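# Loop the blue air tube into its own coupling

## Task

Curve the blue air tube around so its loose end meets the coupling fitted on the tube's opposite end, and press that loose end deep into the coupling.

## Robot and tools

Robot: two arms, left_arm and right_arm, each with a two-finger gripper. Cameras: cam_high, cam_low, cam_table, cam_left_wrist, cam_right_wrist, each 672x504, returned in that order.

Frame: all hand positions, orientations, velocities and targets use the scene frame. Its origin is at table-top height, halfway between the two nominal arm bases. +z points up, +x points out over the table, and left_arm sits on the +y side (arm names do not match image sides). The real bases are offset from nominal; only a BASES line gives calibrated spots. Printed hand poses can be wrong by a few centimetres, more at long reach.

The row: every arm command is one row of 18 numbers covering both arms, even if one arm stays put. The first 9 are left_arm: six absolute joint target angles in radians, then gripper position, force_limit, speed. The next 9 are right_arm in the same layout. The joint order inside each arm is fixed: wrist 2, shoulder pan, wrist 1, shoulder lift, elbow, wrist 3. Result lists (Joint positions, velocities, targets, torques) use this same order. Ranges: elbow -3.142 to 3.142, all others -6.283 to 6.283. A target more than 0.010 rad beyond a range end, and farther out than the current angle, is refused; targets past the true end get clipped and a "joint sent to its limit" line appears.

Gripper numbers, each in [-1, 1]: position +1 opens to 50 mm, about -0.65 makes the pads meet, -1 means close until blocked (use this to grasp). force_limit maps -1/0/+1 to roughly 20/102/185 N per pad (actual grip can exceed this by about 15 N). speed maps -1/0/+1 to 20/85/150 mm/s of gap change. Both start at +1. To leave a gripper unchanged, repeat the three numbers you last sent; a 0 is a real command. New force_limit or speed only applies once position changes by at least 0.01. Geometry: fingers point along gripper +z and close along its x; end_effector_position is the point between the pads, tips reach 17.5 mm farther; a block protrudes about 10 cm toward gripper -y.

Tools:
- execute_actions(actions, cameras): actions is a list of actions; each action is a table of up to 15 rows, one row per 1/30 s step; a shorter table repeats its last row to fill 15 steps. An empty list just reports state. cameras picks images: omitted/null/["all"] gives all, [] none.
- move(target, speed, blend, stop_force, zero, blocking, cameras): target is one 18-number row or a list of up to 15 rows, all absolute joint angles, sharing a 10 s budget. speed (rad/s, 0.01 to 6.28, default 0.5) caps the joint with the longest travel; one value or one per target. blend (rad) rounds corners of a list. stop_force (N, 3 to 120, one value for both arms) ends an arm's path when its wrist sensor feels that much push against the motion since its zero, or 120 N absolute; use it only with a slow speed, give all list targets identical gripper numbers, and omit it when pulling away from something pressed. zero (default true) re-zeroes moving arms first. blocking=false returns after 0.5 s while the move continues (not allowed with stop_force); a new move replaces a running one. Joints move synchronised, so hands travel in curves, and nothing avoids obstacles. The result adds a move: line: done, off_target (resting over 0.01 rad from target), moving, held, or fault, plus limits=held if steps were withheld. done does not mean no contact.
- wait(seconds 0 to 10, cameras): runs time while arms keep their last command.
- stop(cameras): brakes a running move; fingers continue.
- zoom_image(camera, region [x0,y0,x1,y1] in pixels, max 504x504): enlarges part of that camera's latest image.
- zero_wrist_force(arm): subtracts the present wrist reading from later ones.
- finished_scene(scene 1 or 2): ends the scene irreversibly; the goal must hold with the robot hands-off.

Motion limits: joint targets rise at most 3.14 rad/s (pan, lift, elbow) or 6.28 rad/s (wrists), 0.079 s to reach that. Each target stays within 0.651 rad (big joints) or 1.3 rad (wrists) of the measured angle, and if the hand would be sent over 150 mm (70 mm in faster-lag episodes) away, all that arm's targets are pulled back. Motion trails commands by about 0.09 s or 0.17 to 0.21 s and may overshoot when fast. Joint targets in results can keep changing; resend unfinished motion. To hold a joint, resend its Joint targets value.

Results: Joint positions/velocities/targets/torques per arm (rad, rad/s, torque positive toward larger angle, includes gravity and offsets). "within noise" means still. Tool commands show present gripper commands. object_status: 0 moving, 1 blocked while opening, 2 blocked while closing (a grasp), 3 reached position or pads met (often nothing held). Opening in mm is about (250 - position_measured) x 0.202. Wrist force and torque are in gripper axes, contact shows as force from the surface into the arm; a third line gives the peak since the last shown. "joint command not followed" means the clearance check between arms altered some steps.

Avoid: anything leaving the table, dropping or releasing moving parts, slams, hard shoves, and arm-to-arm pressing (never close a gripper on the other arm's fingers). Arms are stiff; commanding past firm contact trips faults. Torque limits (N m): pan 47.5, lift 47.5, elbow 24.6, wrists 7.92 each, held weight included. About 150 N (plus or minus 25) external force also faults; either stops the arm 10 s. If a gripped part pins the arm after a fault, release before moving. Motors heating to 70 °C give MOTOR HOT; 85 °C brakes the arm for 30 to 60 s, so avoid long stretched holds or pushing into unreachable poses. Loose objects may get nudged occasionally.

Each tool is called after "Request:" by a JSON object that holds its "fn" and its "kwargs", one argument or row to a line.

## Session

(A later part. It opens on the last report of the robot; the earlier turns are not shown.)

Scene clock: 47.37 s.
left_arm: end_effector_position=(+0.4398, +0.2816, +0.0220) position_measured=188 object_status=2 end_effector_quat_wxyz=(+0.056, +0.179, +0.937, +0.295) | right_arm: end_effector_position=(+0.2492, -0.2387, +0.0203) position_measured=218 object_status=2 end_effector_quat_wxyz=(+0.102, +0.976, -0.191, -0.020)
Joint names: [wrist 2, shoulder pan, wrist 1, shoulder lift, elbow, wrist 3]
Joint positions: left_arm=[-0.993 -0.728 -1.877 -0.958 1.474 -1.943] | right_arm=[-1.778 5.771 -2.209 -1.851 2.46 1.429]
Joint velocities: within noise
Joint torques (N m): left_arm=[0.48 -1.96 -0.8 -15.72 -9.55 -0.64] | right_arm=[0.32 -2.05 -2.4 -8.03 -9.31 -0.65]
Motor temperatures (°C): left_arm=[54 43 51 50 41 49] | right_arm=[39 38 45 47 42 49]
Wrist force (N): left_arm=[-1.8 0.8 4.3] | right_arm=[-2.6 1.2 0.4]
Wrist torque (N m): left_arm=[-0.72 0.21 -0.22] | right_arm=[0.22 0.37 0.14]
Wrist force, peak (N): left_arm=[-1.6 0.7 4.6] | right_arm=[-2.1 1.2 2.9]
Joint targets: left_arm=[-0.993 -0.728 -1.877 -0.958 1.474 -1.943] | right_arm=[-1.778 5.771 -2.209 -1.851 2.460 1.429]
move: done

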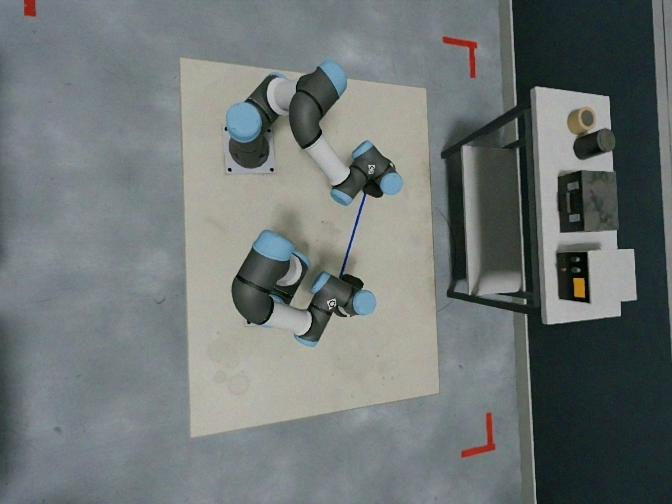

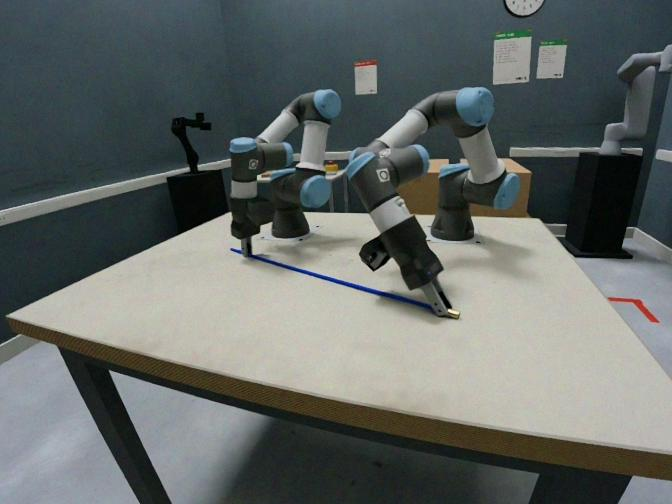

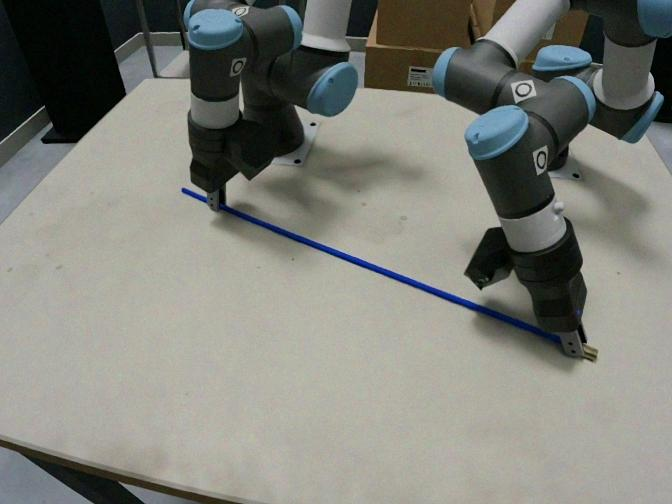

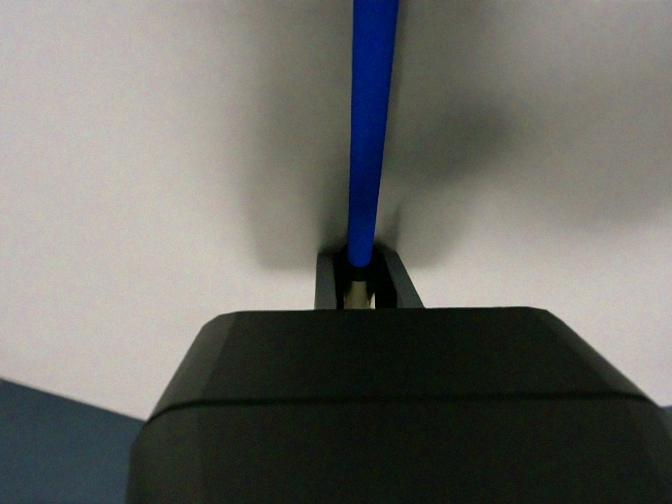

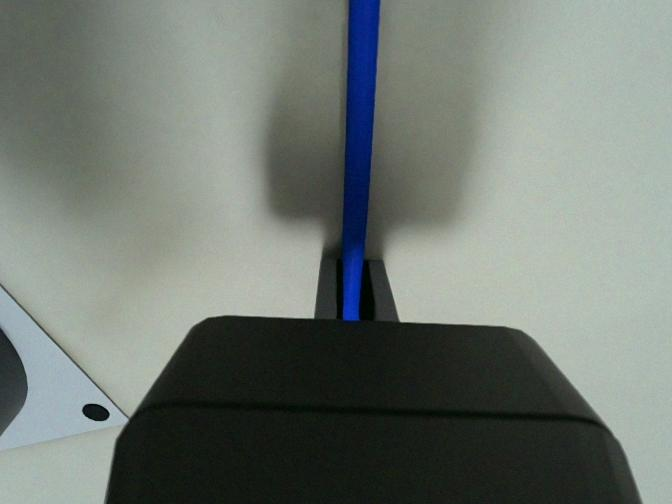

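Request:
{"fn": "move", "kwargs": {
  "target": [
    [-0.9927,-0.728,-1.4754,-1.0852,1.1997,-1.9426,-1,-0.4,-0.9,-1.7782,5.7706,-1.6343,-2.0191,2.0532,1.4286,-1,-0.4,-0.9],
    [-1.0044,-0.7823,-2.2473,-1.4667,1.9008,-1.139,-1,-0.4,-0.9,-1.6915,5.8114,-1.7716,-2.131,2.1602,0.607,-1,-0.4,-0.9]
  ],
  "speed": 0.35
}}

Request:
{"fn": "zoom_image", "kwargs": {
  "camera": "cam_table",
  "region": [100, 100, 600, 450]
}}

Scene clock: 62.67 s.
left_arm: end_effector_position=(+0.4270, +0.2637, +0.1188) position_measured=188 object_status=2 end_effector_quat_wxyz=(+0.157, +0.499, +0.813, +0.256) | right_arm: end_effector_position=(+0.2696, -0.2160, +0.1204) position_measured=218 object_status=2 end_effector_quat_wxyz=(+0.102, +0.967, +0.231, +0.024)
Joint names: [wrist 2, shoulder pan, wrist 1, shoulder lift, elbow, wrist 3]
Joint positions: left_arm=[-1.004 -0.782 -2.247 -1.467 1.901 -1.139] | right_arm=[-1.691 5.811 -1.772 -2.131 2.16 0.607]
Joint velocities: within noise
Joint torques (N m): left_arm=[1.1 2.75 -2.81 -11.93 -8.29 0.74] | right_arm=[-1.22 -1.15 -1.81 -1.1 -12.73 -0.35]
Motor temperatures (°C): left_arm=[54 43 51 50 41 49] | right_arm=[39 38 45 47 42 49]
Wrist force (N): left_arm=[-2.3 0.4 4.5] | right_arm=[-1.9 0.9 2.7]
Wrist torque (N m): left_arm=[-0.66 0.33 -0.28] | right_arm=[0.26 0.41 0.17]
Wrist force, peak (N): left_arm=[-1.9 1.3 5.5] | right_arm=[-2.3 0.7 3.8]
Joint targets: left_arm=[-1.004 -0.782 -2.247 -1.467 1.901 -1.139] | right_arm=[-1.692 5.811 -1.772 -2.131 2.160 0.607]
move: done

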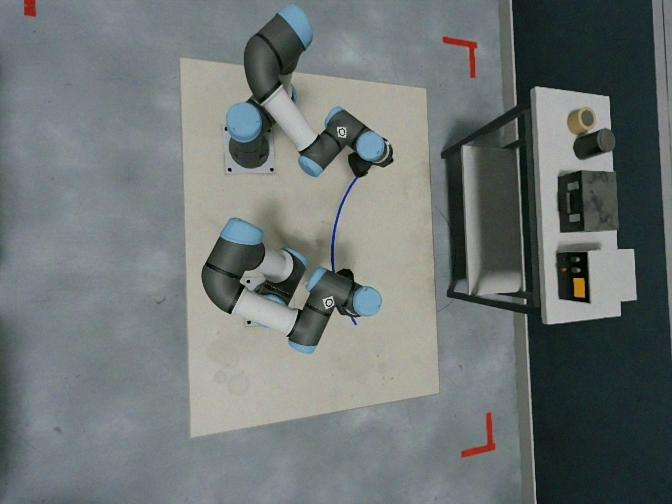

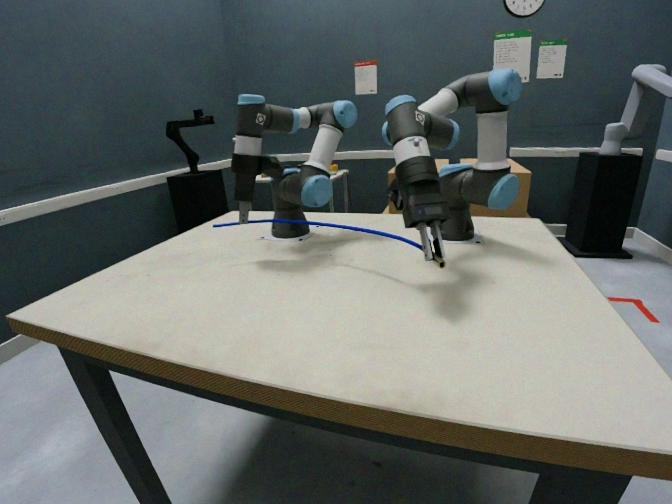

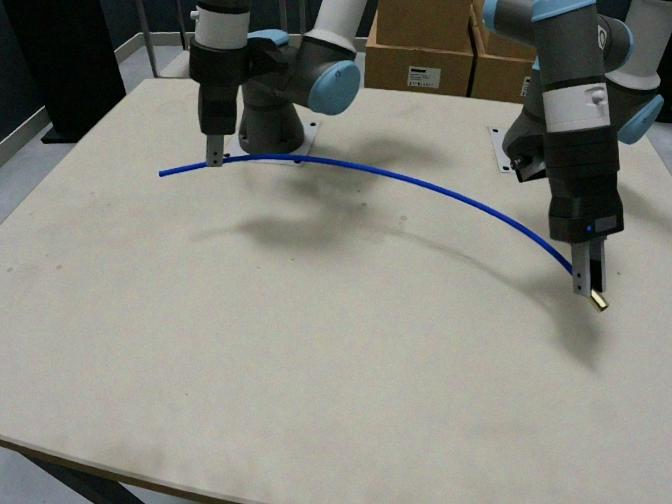

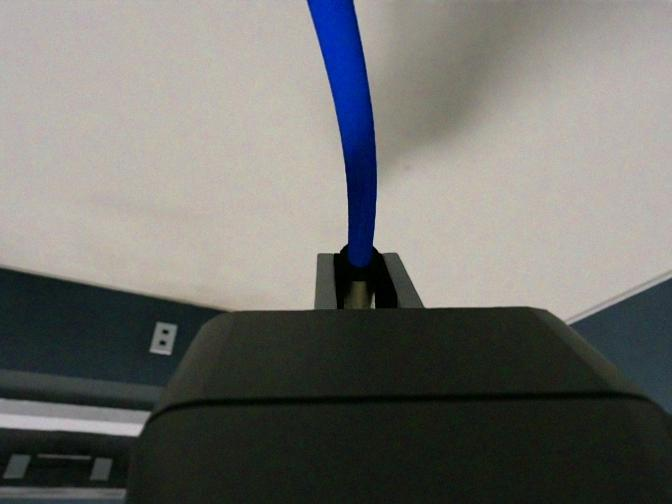

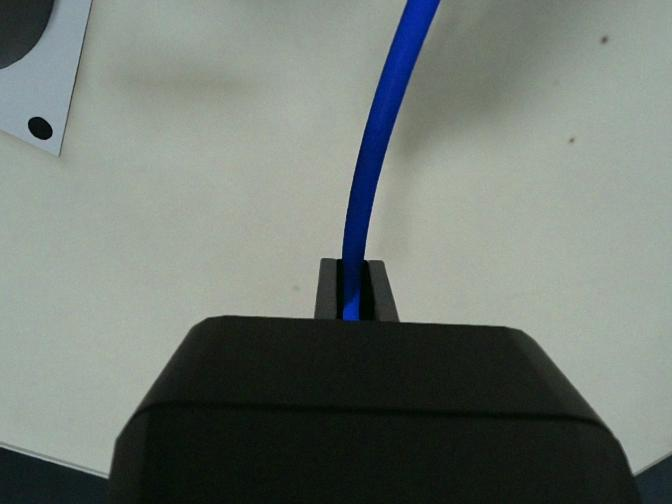

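Scaled by 1.008 from the camera's 672x504 image, which has a finer 960x720 frame.

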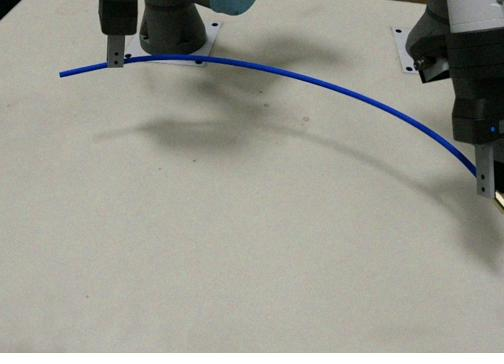

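Request:
{"fn": "move", "kwargs": {
  "target": [
    [-1.3108,-0.7702,-2.703,-1.5851,2.1581,-0.39,-1,-0.4,-0.9,-1.5724,6.0395,-1.8917,-2.0085,2.12,0.0075,-1,-0.4,-0.9],
    [-1.7405,-0.7395,-2.722,-1.3831,1.9447,0.2473,-1,-0.4,-0.9,-1.4291,6.1226,-1.8913,-1.8069,1.9728,-0.736,-1,-0.4,-0.9]
  ],
  "speed": 0.35
}}

Scene clock: 71.77 s.
left_arm: end_effector_position=(+0.3774, +0.0938, +0.1189) position_measured=188 object_status=2 end_effector_quat_wxyz=(+0.288, +0.915, +0.270, +0.085) | right_arm: end_effector_position=(+0.3370, -0.0906, +0.1205) position_measured=218 object_status=2 end_effector_quat_wxyz=(+0.050, +0.476, +0.873, +0.092)
Joint names: [wrist 2, shoulder pan, wrist 1, shoulder lift, elbow, wrist 3]
Joint positions: left_arm=[-1.74 -0.739 -2.722 -1.383 1.945 0.247] | right_arm=[-1.429 6.123 -1.891 -1.807 1.973 -0.736]
Joint velocities: within noise
Joint torques (N m): left_arm=[-0.64 -1.67 -2.92 -14.68 -8.83 0.78] | right_arm=[-0.82 -2.12 -1.77 -10.93 -8.55 -0.48]
Motor temperatures (°C): left_arm=[54 43 51 50 41 49] | right_arm=[39 38 45 47 42 49]
Wrist force (N): left_arm=[-1.8 0.6 4.8] | right_arm=[-1.8 1.3 2.9]
Wrist torque (N m): left_arm=[-0.72 0.29 -0.31] | right_arm=[0.26 0.38 0.25]
Wrist force, peak (N): left_arm=[-2.8 0.9 5.2] | right_arm=[-2.0 1.4 3.1]
Joint targets: left_arm=[-1.741 -0.739 -2.722 -1.383 1.945 0.247] | right_arm=[-1.429 6.123 -1.891 -1.807 1.973 -0.736]
move: done

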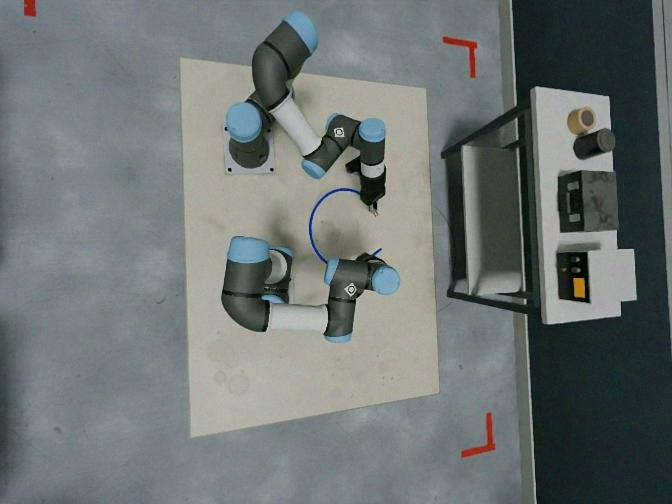

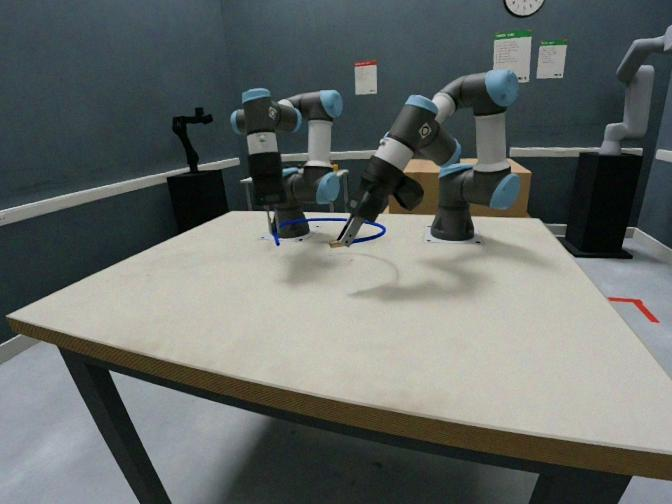

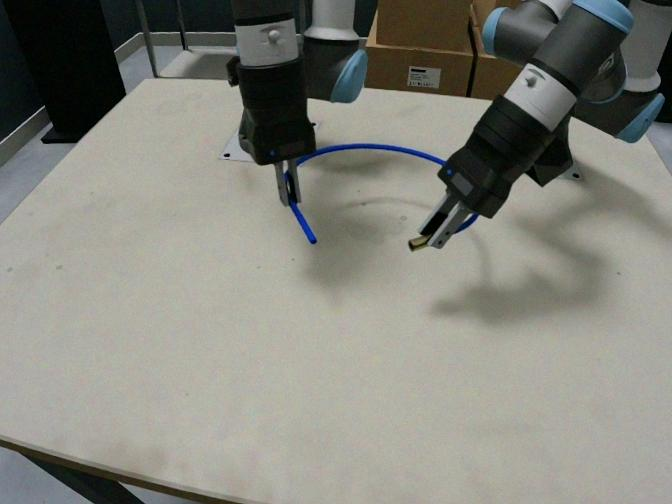

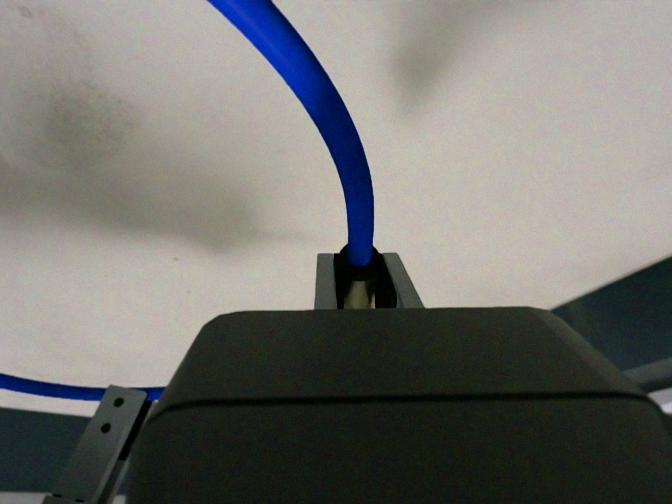

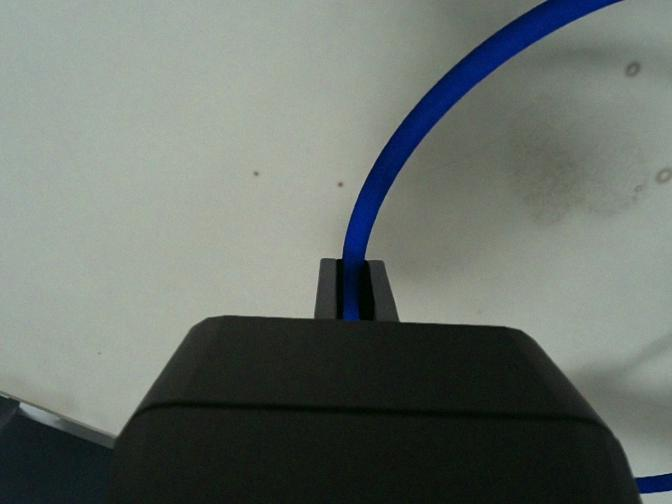

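Request:
{"fn": "move", "kwargs": {
  "target": [-2.128,-0.6161,-2.1365,-1.0727,1.3734,1.0967,-1,-0.4,-0.9,-1.3614,6.1369,-1.7106,-1.6149,1.7509,-1.5526,-1,-0.4,-0.9],
  "speed": 0.35
}}

Request:
{"fn": "zoom_image", "kwargs": {
  "camera": "cam_table",
  "region": [250, 130, 500, 300]
}}

Request:
{"fn": "zoom_image", "kwargs": {
  "camera": "cam_low",
  "region": [230, 170, 400, 290]
}}

Request:
{"fn": "zoom_image", "kwargs": {
  "camera": "cam_high",
  "region": [300, 160, 440, 300]
}}

Scene clock: 76.30 s.
left_arm: end_effector_position=(+0.3710, +0.0546, +0.1189) position_measured=188 object_status=2 end_effector_quat_wxyz=(+0.300, +0.950, -0.084, -0.026) | right_arm: end_effector_position=(+0.3486, -0.0715, +0.1205) position_measured=218 object_status=2 end_effector_quat_wxyz=(+0.009, +0.088, +0.991, +0.104)
Joint names: [wrist 2, shoulder pan, wrist 1, shoulder lift, elbow, wrist 3]
Joint positions: left_arm=[-2.128 -0.616 -2.137 -1.073 1.374 1.096] | right_arm=[-1.361 6.137 -1.711 -1.615 1.751 -1.552]
Joint velocities: within noise
Joint torques (N m): left_arm=[-0.94 -1.72 -2.56 -18.29 -11.46 0.79] | right_arm=[-0.95 0.15 -2.43 -14.35 -8.58 -0.48]
Motor temperatures (°C): left_arm=[54 43 51 50 41 49] | right_arm=[39 38 45 47 42 49]
Wrist force (N): left_arm=[-1.7 1.1 5.1] | right_arm=[-1.9 1.9 3.1]
Wrist torque (N m): left_arm=[-0.85 0.32 -0.36] | right_arm=[0.11 0.36 0.28]
Wrist force, peak (N): left_arm=[-2.0 0.9 5.4] | right_arm=[-2.0 1.9 3.3]
Joint targets: left_arm=[-2.128 -0.616 -2.136 -1.073 1.373 1.097] | right_arm=[-1.361 6.137 -1.711 -1.615 1.751 -1.553]
move: done

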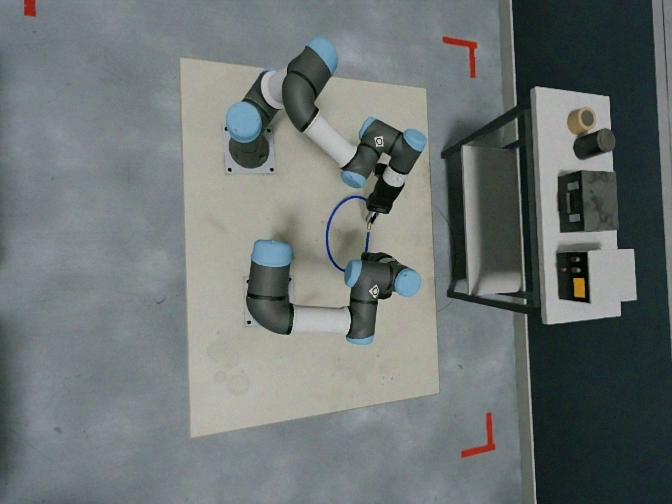

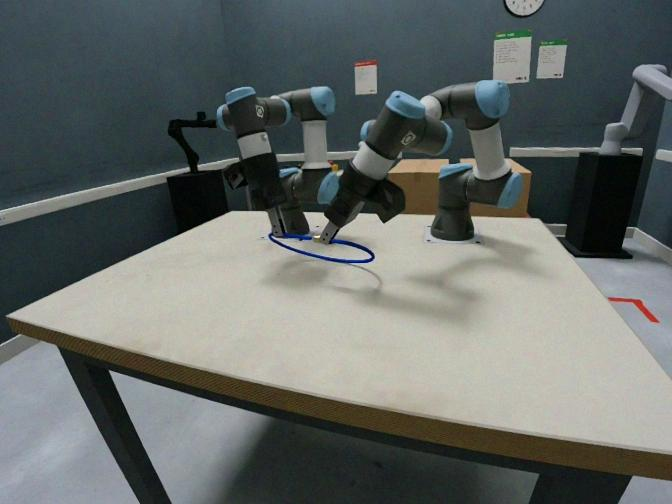

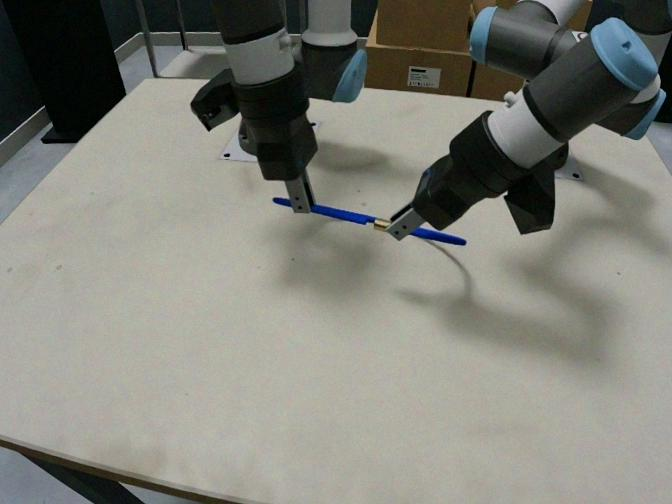

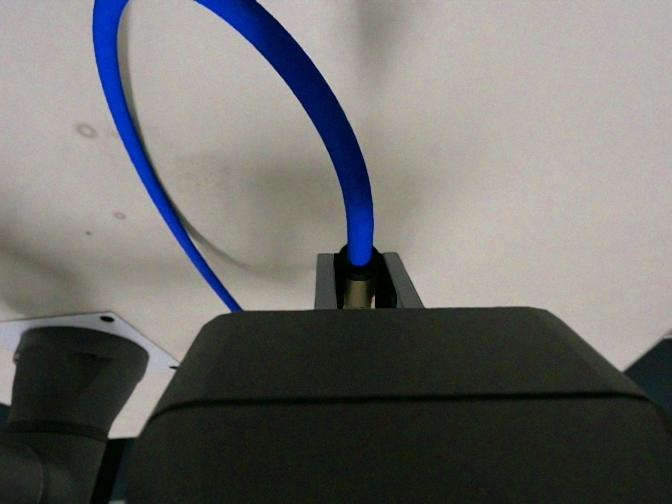

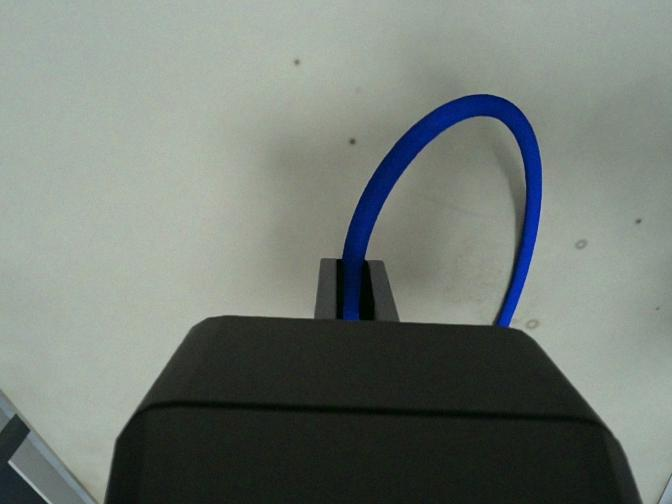

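Scaled by 2.016 from the camera's 672x504 image, which has a finer 960x720 frame.

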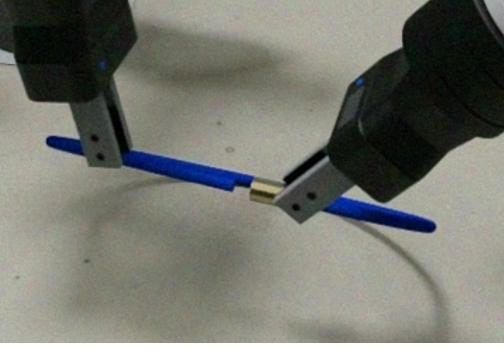

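Scaled by 2.965 from the camera's 672x504 image, which has a finer 960x720 frame.

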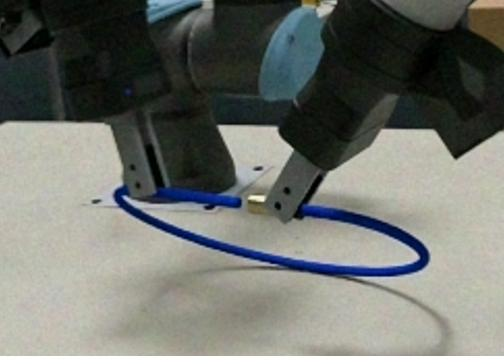

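Scaled by 3.600 from the camera's 672x504 image, which has a finer 960x720 frame.

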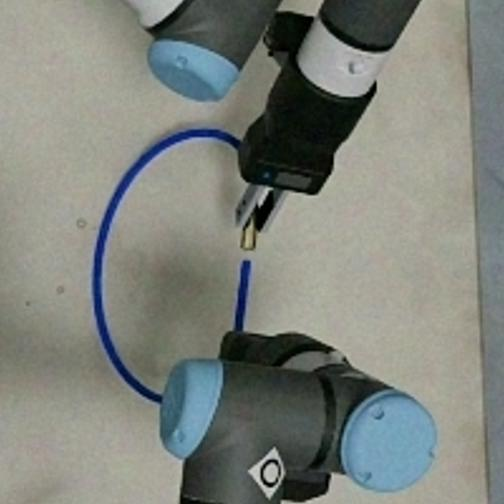

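Request:
{"fn": "zoom_image", "kwargs": {
  "camera": "cam_table",
  "region": [290, 190, 430, 260]
}}

Request:
{"fn": "zoom_image", "kwargs": {
  "camera": "cam_low",
  "region": [270, 215, 350, 265]
}}

Request:
{"fn": "zoom_image", "kwargs": {
  "camera": "cam_high",
  "region": [345, 200, 395, 255]
}}

Scaled by 3.600 from the camera's 672x504 image, which has a finer 960x720 frame.

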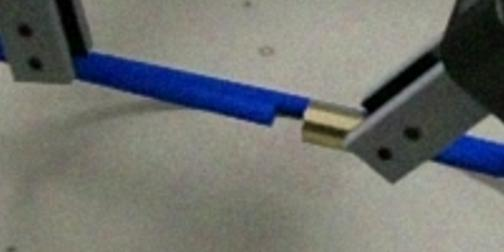

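Scaled by 6.300 from the camera's 672x504 image, which has a finer 960x720 frame.

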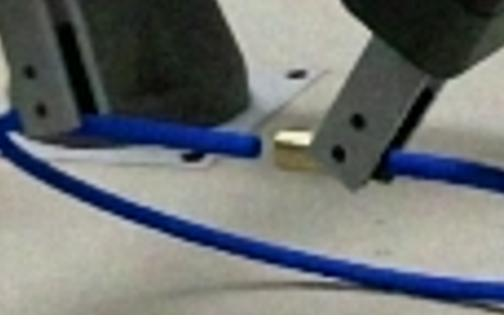

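Scaled by 9.164 from the camera's 672x504 image, which has a finer 960x720 frame.

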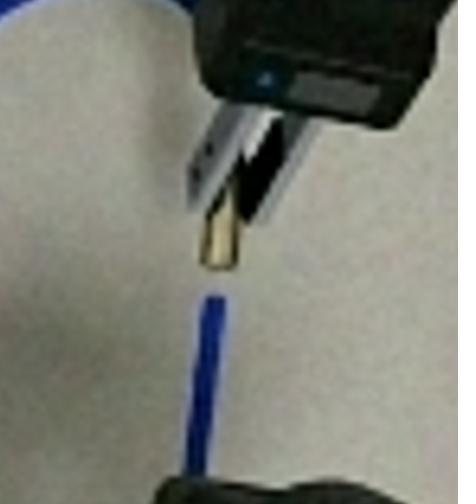

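Request:
{"fn": "move", "kwargs": {
  "target": [
    [-2.128,-0.6161,-2.1365,-1.0727,1.3734,1.0967,-1,-0.4,-0.9,-1.3619,6.1884,-1.7272,-1.5839,1.7256,-1.5,-1,-0.4,-0.9],
    [-2.128,-0.6161,-2.1365,-1.0727,1.3734,1.0967,-1,-0.4,-0.9,-1.3629,6.2383,-1.7421,-1.5507,1.6967,-1.449,-1,-0.4,-0.9]
  ],
  "speed": 0.04,
  "stop_force": 30
}}

Request:
{"fn": "zoom_image", "kwargs": {
  "camera": "cam_table",
  "region": [290, 190, 430, 260]
}}

Request:
{"fn": "zoom_image", "kwargs": {
  "camera": "cam_low",
  "region": [270, 215, 350, 265]
}}

Request:
{"fn": "zoom_image", "kwargs": {
  "camera": "cam_high",
  "region": [345, 200, 395, 255]
}}

Scene clock: 87.40 s.
left_arm: end_effector_position=(+0.3710, +0.0546, +0.1189) position_measured=188 object_status=2 end_effector_quat_wxyz=(+0.300, +0.950, -0.084, -0.026) | right_arm: end_effector_position=(+0.3538, -0.0421, +0.1204) position_measured=218 object_status=2 end_effector_quat_wxyz=(+0.009, +0.088, +0.991, +0.104)
Joint names: [wrist 2, shoulder pan, wrist 1, shoulder lift, elbow, wrist 3]
Joint positions: left_arm=[-2.128 -0.616 -2.136 -1.073 1.373 1.097] | right_arm=[-1.363 6.238 -1.742 -1.551 1.697 -1.449]
Joint velocities: within noise
Joint torques (N m): left_arm=[-4.36 -8.26 -4.1 -16.75 -11.37 0.69] | right_arm=[5.43 2.71 -2 -15.5 -9.03 -1.01]
Motor temperatures (°C): left_arm=[54 43 51 50 40 49] | right_arm=[39 37 45 47 42 49]
Wrist force (N): left_arm=[-1.9 -11.7 -4.0] | right_arm=[-2.2 -12.9 -0.6]
Wrist torque (N m): left_arm=[-0.50 0.34 -0.36] | right_arm=[0.57 0.39 0.26]
Wrist force, peak (N): left_arm=[-2.0 -12.1 -4.1] | right_arm=[-2.1 -13.0 -0.6]
Joint targets: left_arm=[-2.128 -0.616 -2.136 -1.073 1.373 1.097] | right_arm=[-1.363 6.238 -1.742 -1.551 1.697 -1.449]
move: done

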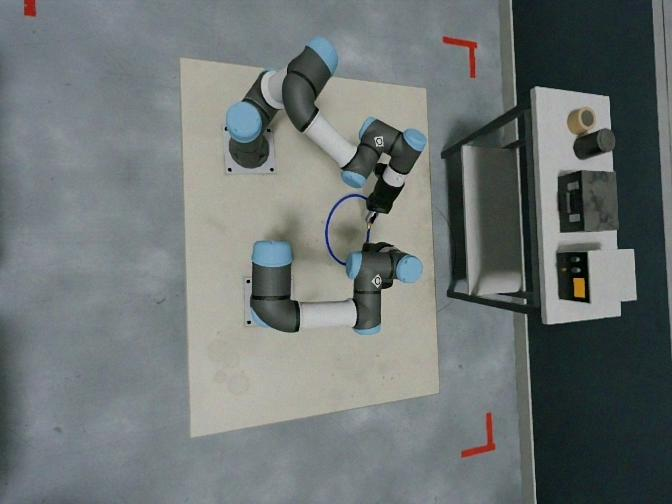

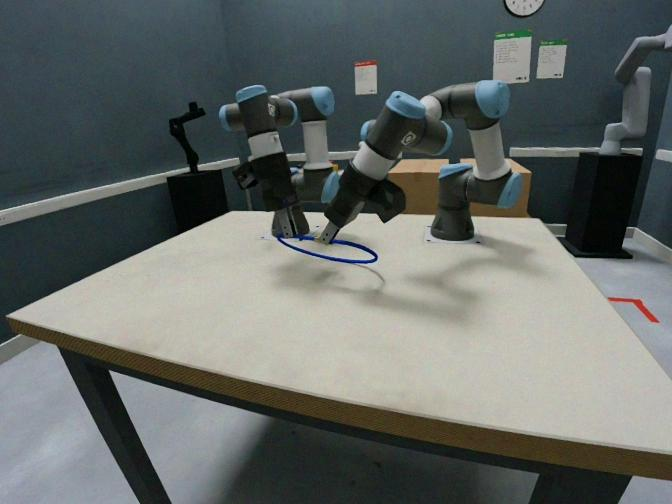

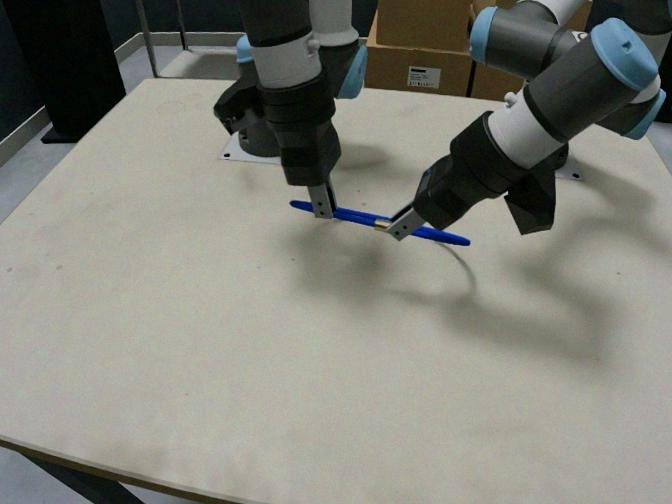

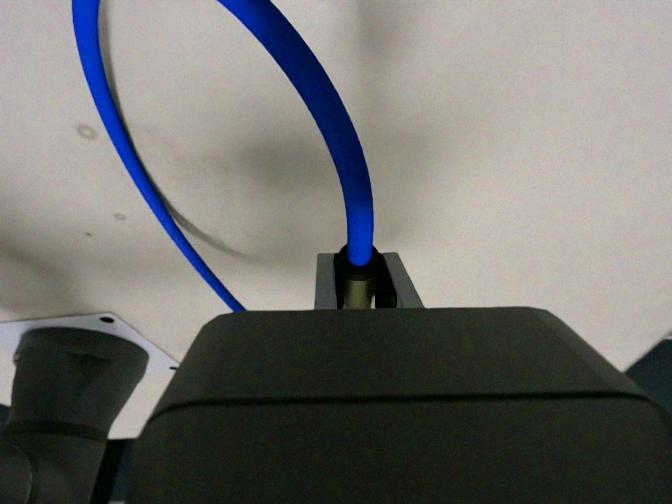

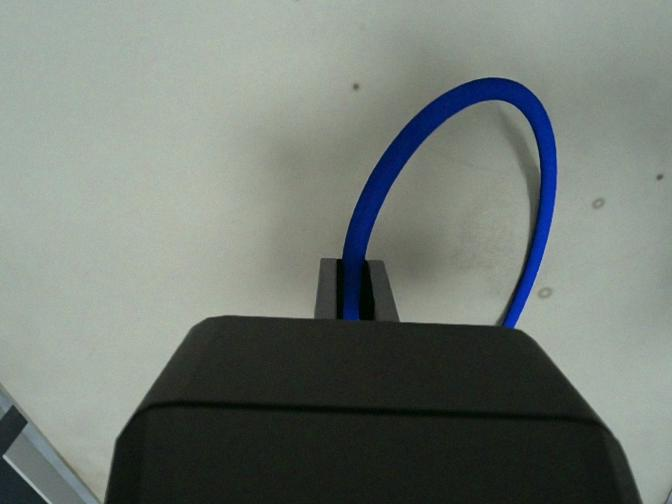

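Scaled by 3.600 from the camera's 672x504 image, which has a finer 960x720 frame.

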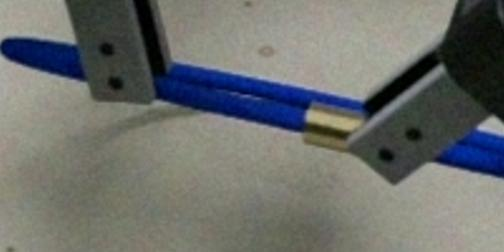

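Scaled by 6.300 from the camera's 672x504 image, which has a finer 960x720 frame.

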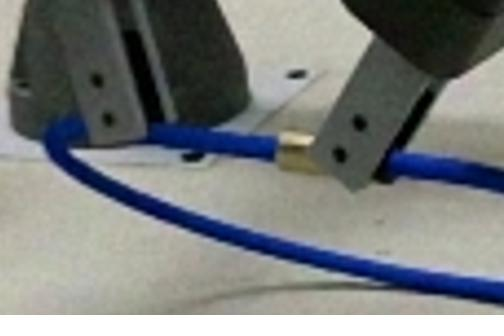

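Scaled by 9.164 from the camera's 672x504 image, which has a finer 960x720 frame.

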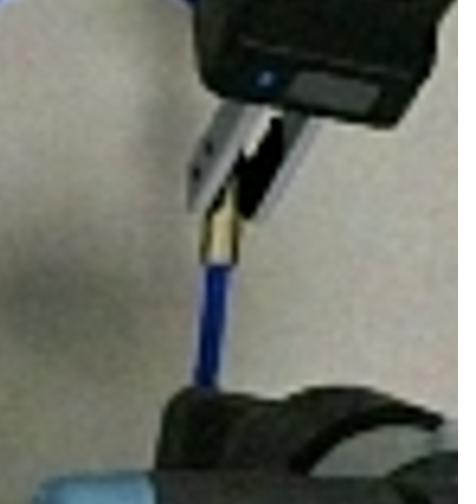

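Request:
{"fn": "move", "kwargs": {
  "target": [-2.1188,-0.65,-2.1584,-1.0623,1.3648,1.0584,-1,-0.4,-0.9,-1.3629,6.2383,-1.7421,-1.5507,1.6967,-1.449,-1,-0.4,-0.9],
  "speed": 0.02,
  "stop_force": 30
}}

Request:
{"fn": "zoom_image", "kwargs": {
  "camera": "cam_table",
  "region": [290, 190, 430, 260]
}}

Request:
{"fn": "zoom_image", "kwargs": {
  "camera": "cam_low",
  "region": [270, 215, 350, 265]
}}

Scene clock: 89.77 s.
left_arm: end_effector_position=(+0.3705, +0.0514, +0.1189) position_measured=188 object_status=2 end_effector_quat_wxyz=(+0.300, +0.950, -0.084, -0.026) | right_arm: end_effector_position=(+0.3539, -0.0438, +0.1201) position_measured=218 object_status=2 end_effector_quat_wxyz=(+0.009, +0.088, +0.991, +0.101)
Joint names: [wrist 2, shoulder pan, wrist 1, shoulder lift, elbow, wrist 3]
Joint positions: left_arm=[-2.126 -0.623 -2.141 -1.07 1.372 1.088] | right_arm=[-1.368 6.237 -1.742 -1.551 1.697 -1.449]
Joint velocities: within noise
Joint torques (N m): left_arm=[-5.71 -9.03 -3.61 -20.22 -11.8 1.02] | right_arm=[6.98 6.65 -2.32 -12.2 -10.24 -0.04]
Motor temperatures (°C): left_arm=[54 43 51 50 40 49] | right_arm=[39 37 45 47 42 49]
Wrist force (N): left_arm=[-2.0 -21.7 -10.9] | right_arm=[-2.4 -24.0 -3.1]
Wrist torque (N m): left_arm=[-0.28 0.33 -0.37] | right_arm=[0.90 0.38 0.27]
Wrist force, peak (N): left_arm=[-2.1 -25.5 -13.4] | right_arm=[-2.4 -28.2 -4.4]
Joint targets: left_arm=[-2.126 -0.623 -2.141 -1.070 1.372 1.088] | right_arm=[-1.363 6.238 -1.742 -1.551 1.697 -1.449]
Tool commands: left_gripper/position=-1.0 left_gripper/force_limit=-0.4 left_gripper/speed=-0.9 right_gripper/position=-1.0 right_gripper/force_limit=-0.396078 right_gripper/speed=-0.898039
TORQUE FAULT: the external load on the wrist 2 of the right arm reached its load limit, and that arm stopped. A torque fault puts only its own arm into a fault stop. That arm's remaining commands of this call were not run. That arm may still press on what stopped it. That arm is still stopped at the end of this call. That arm stays stopped for about 9 more seconds. Until then a move that you send moves the other arm only, and its call returns only when the move has ended. Once the stop has ended, the next robot result says so. If the stop ends while you think or write, that arm runs what you send next. While its stop runs, that arm takes no new command, but its gripper still runs the gripper command that each later call begins with. Until it ends, the stop uses up actions while you think or wait. An arm that is not stopped still takes commands.
move: fault (right_arm), off_target (left_arm; braked at the fault stop of right_arm); left_arm: the wrist 3 is farthest, 0.030 rad from its target

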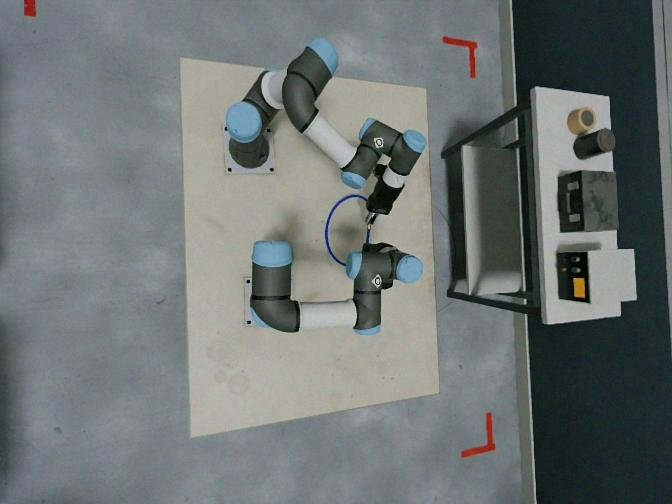

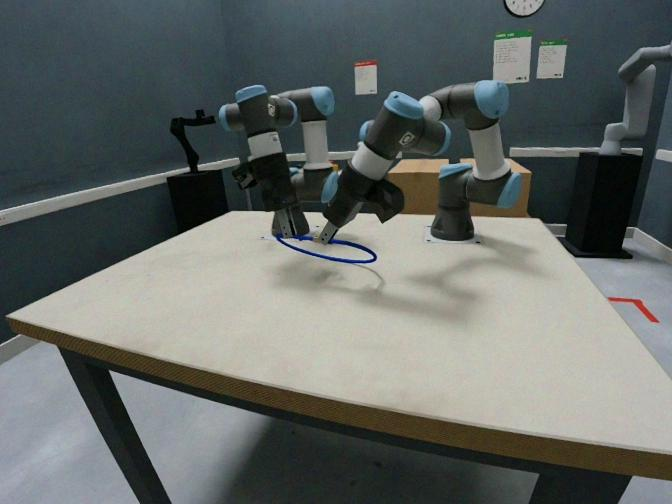

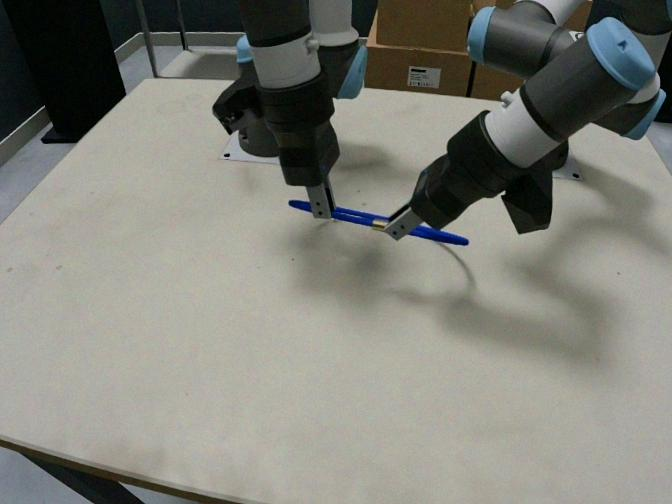

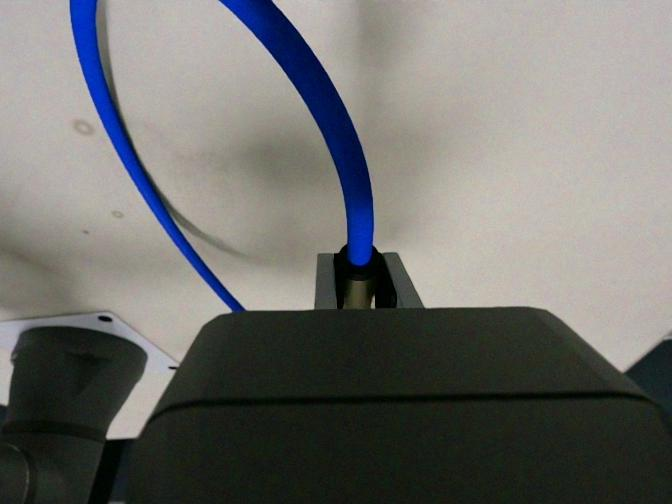

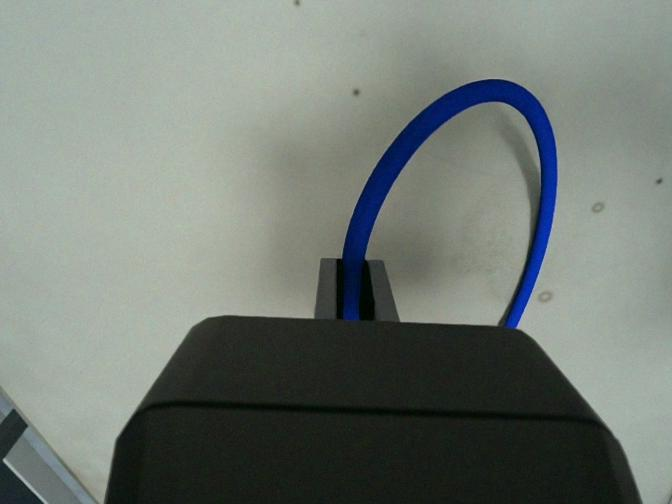

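Scaled by 3.600 from the camera's 672x504 image, which has a finer 960x720 frame.

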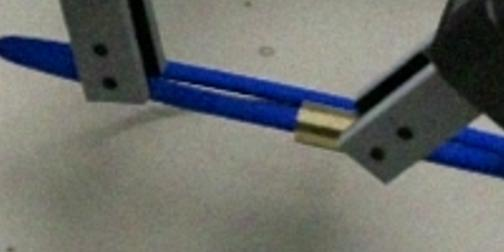

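Scaled by 6.300 from the camera's 672x504 image, which has a finer 960x720 frame.

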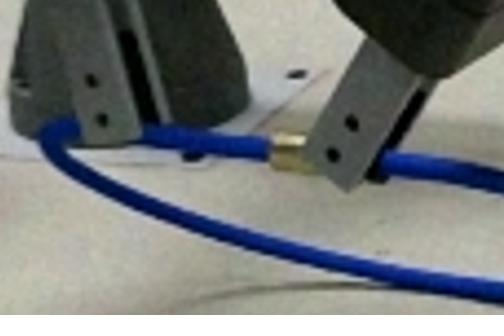

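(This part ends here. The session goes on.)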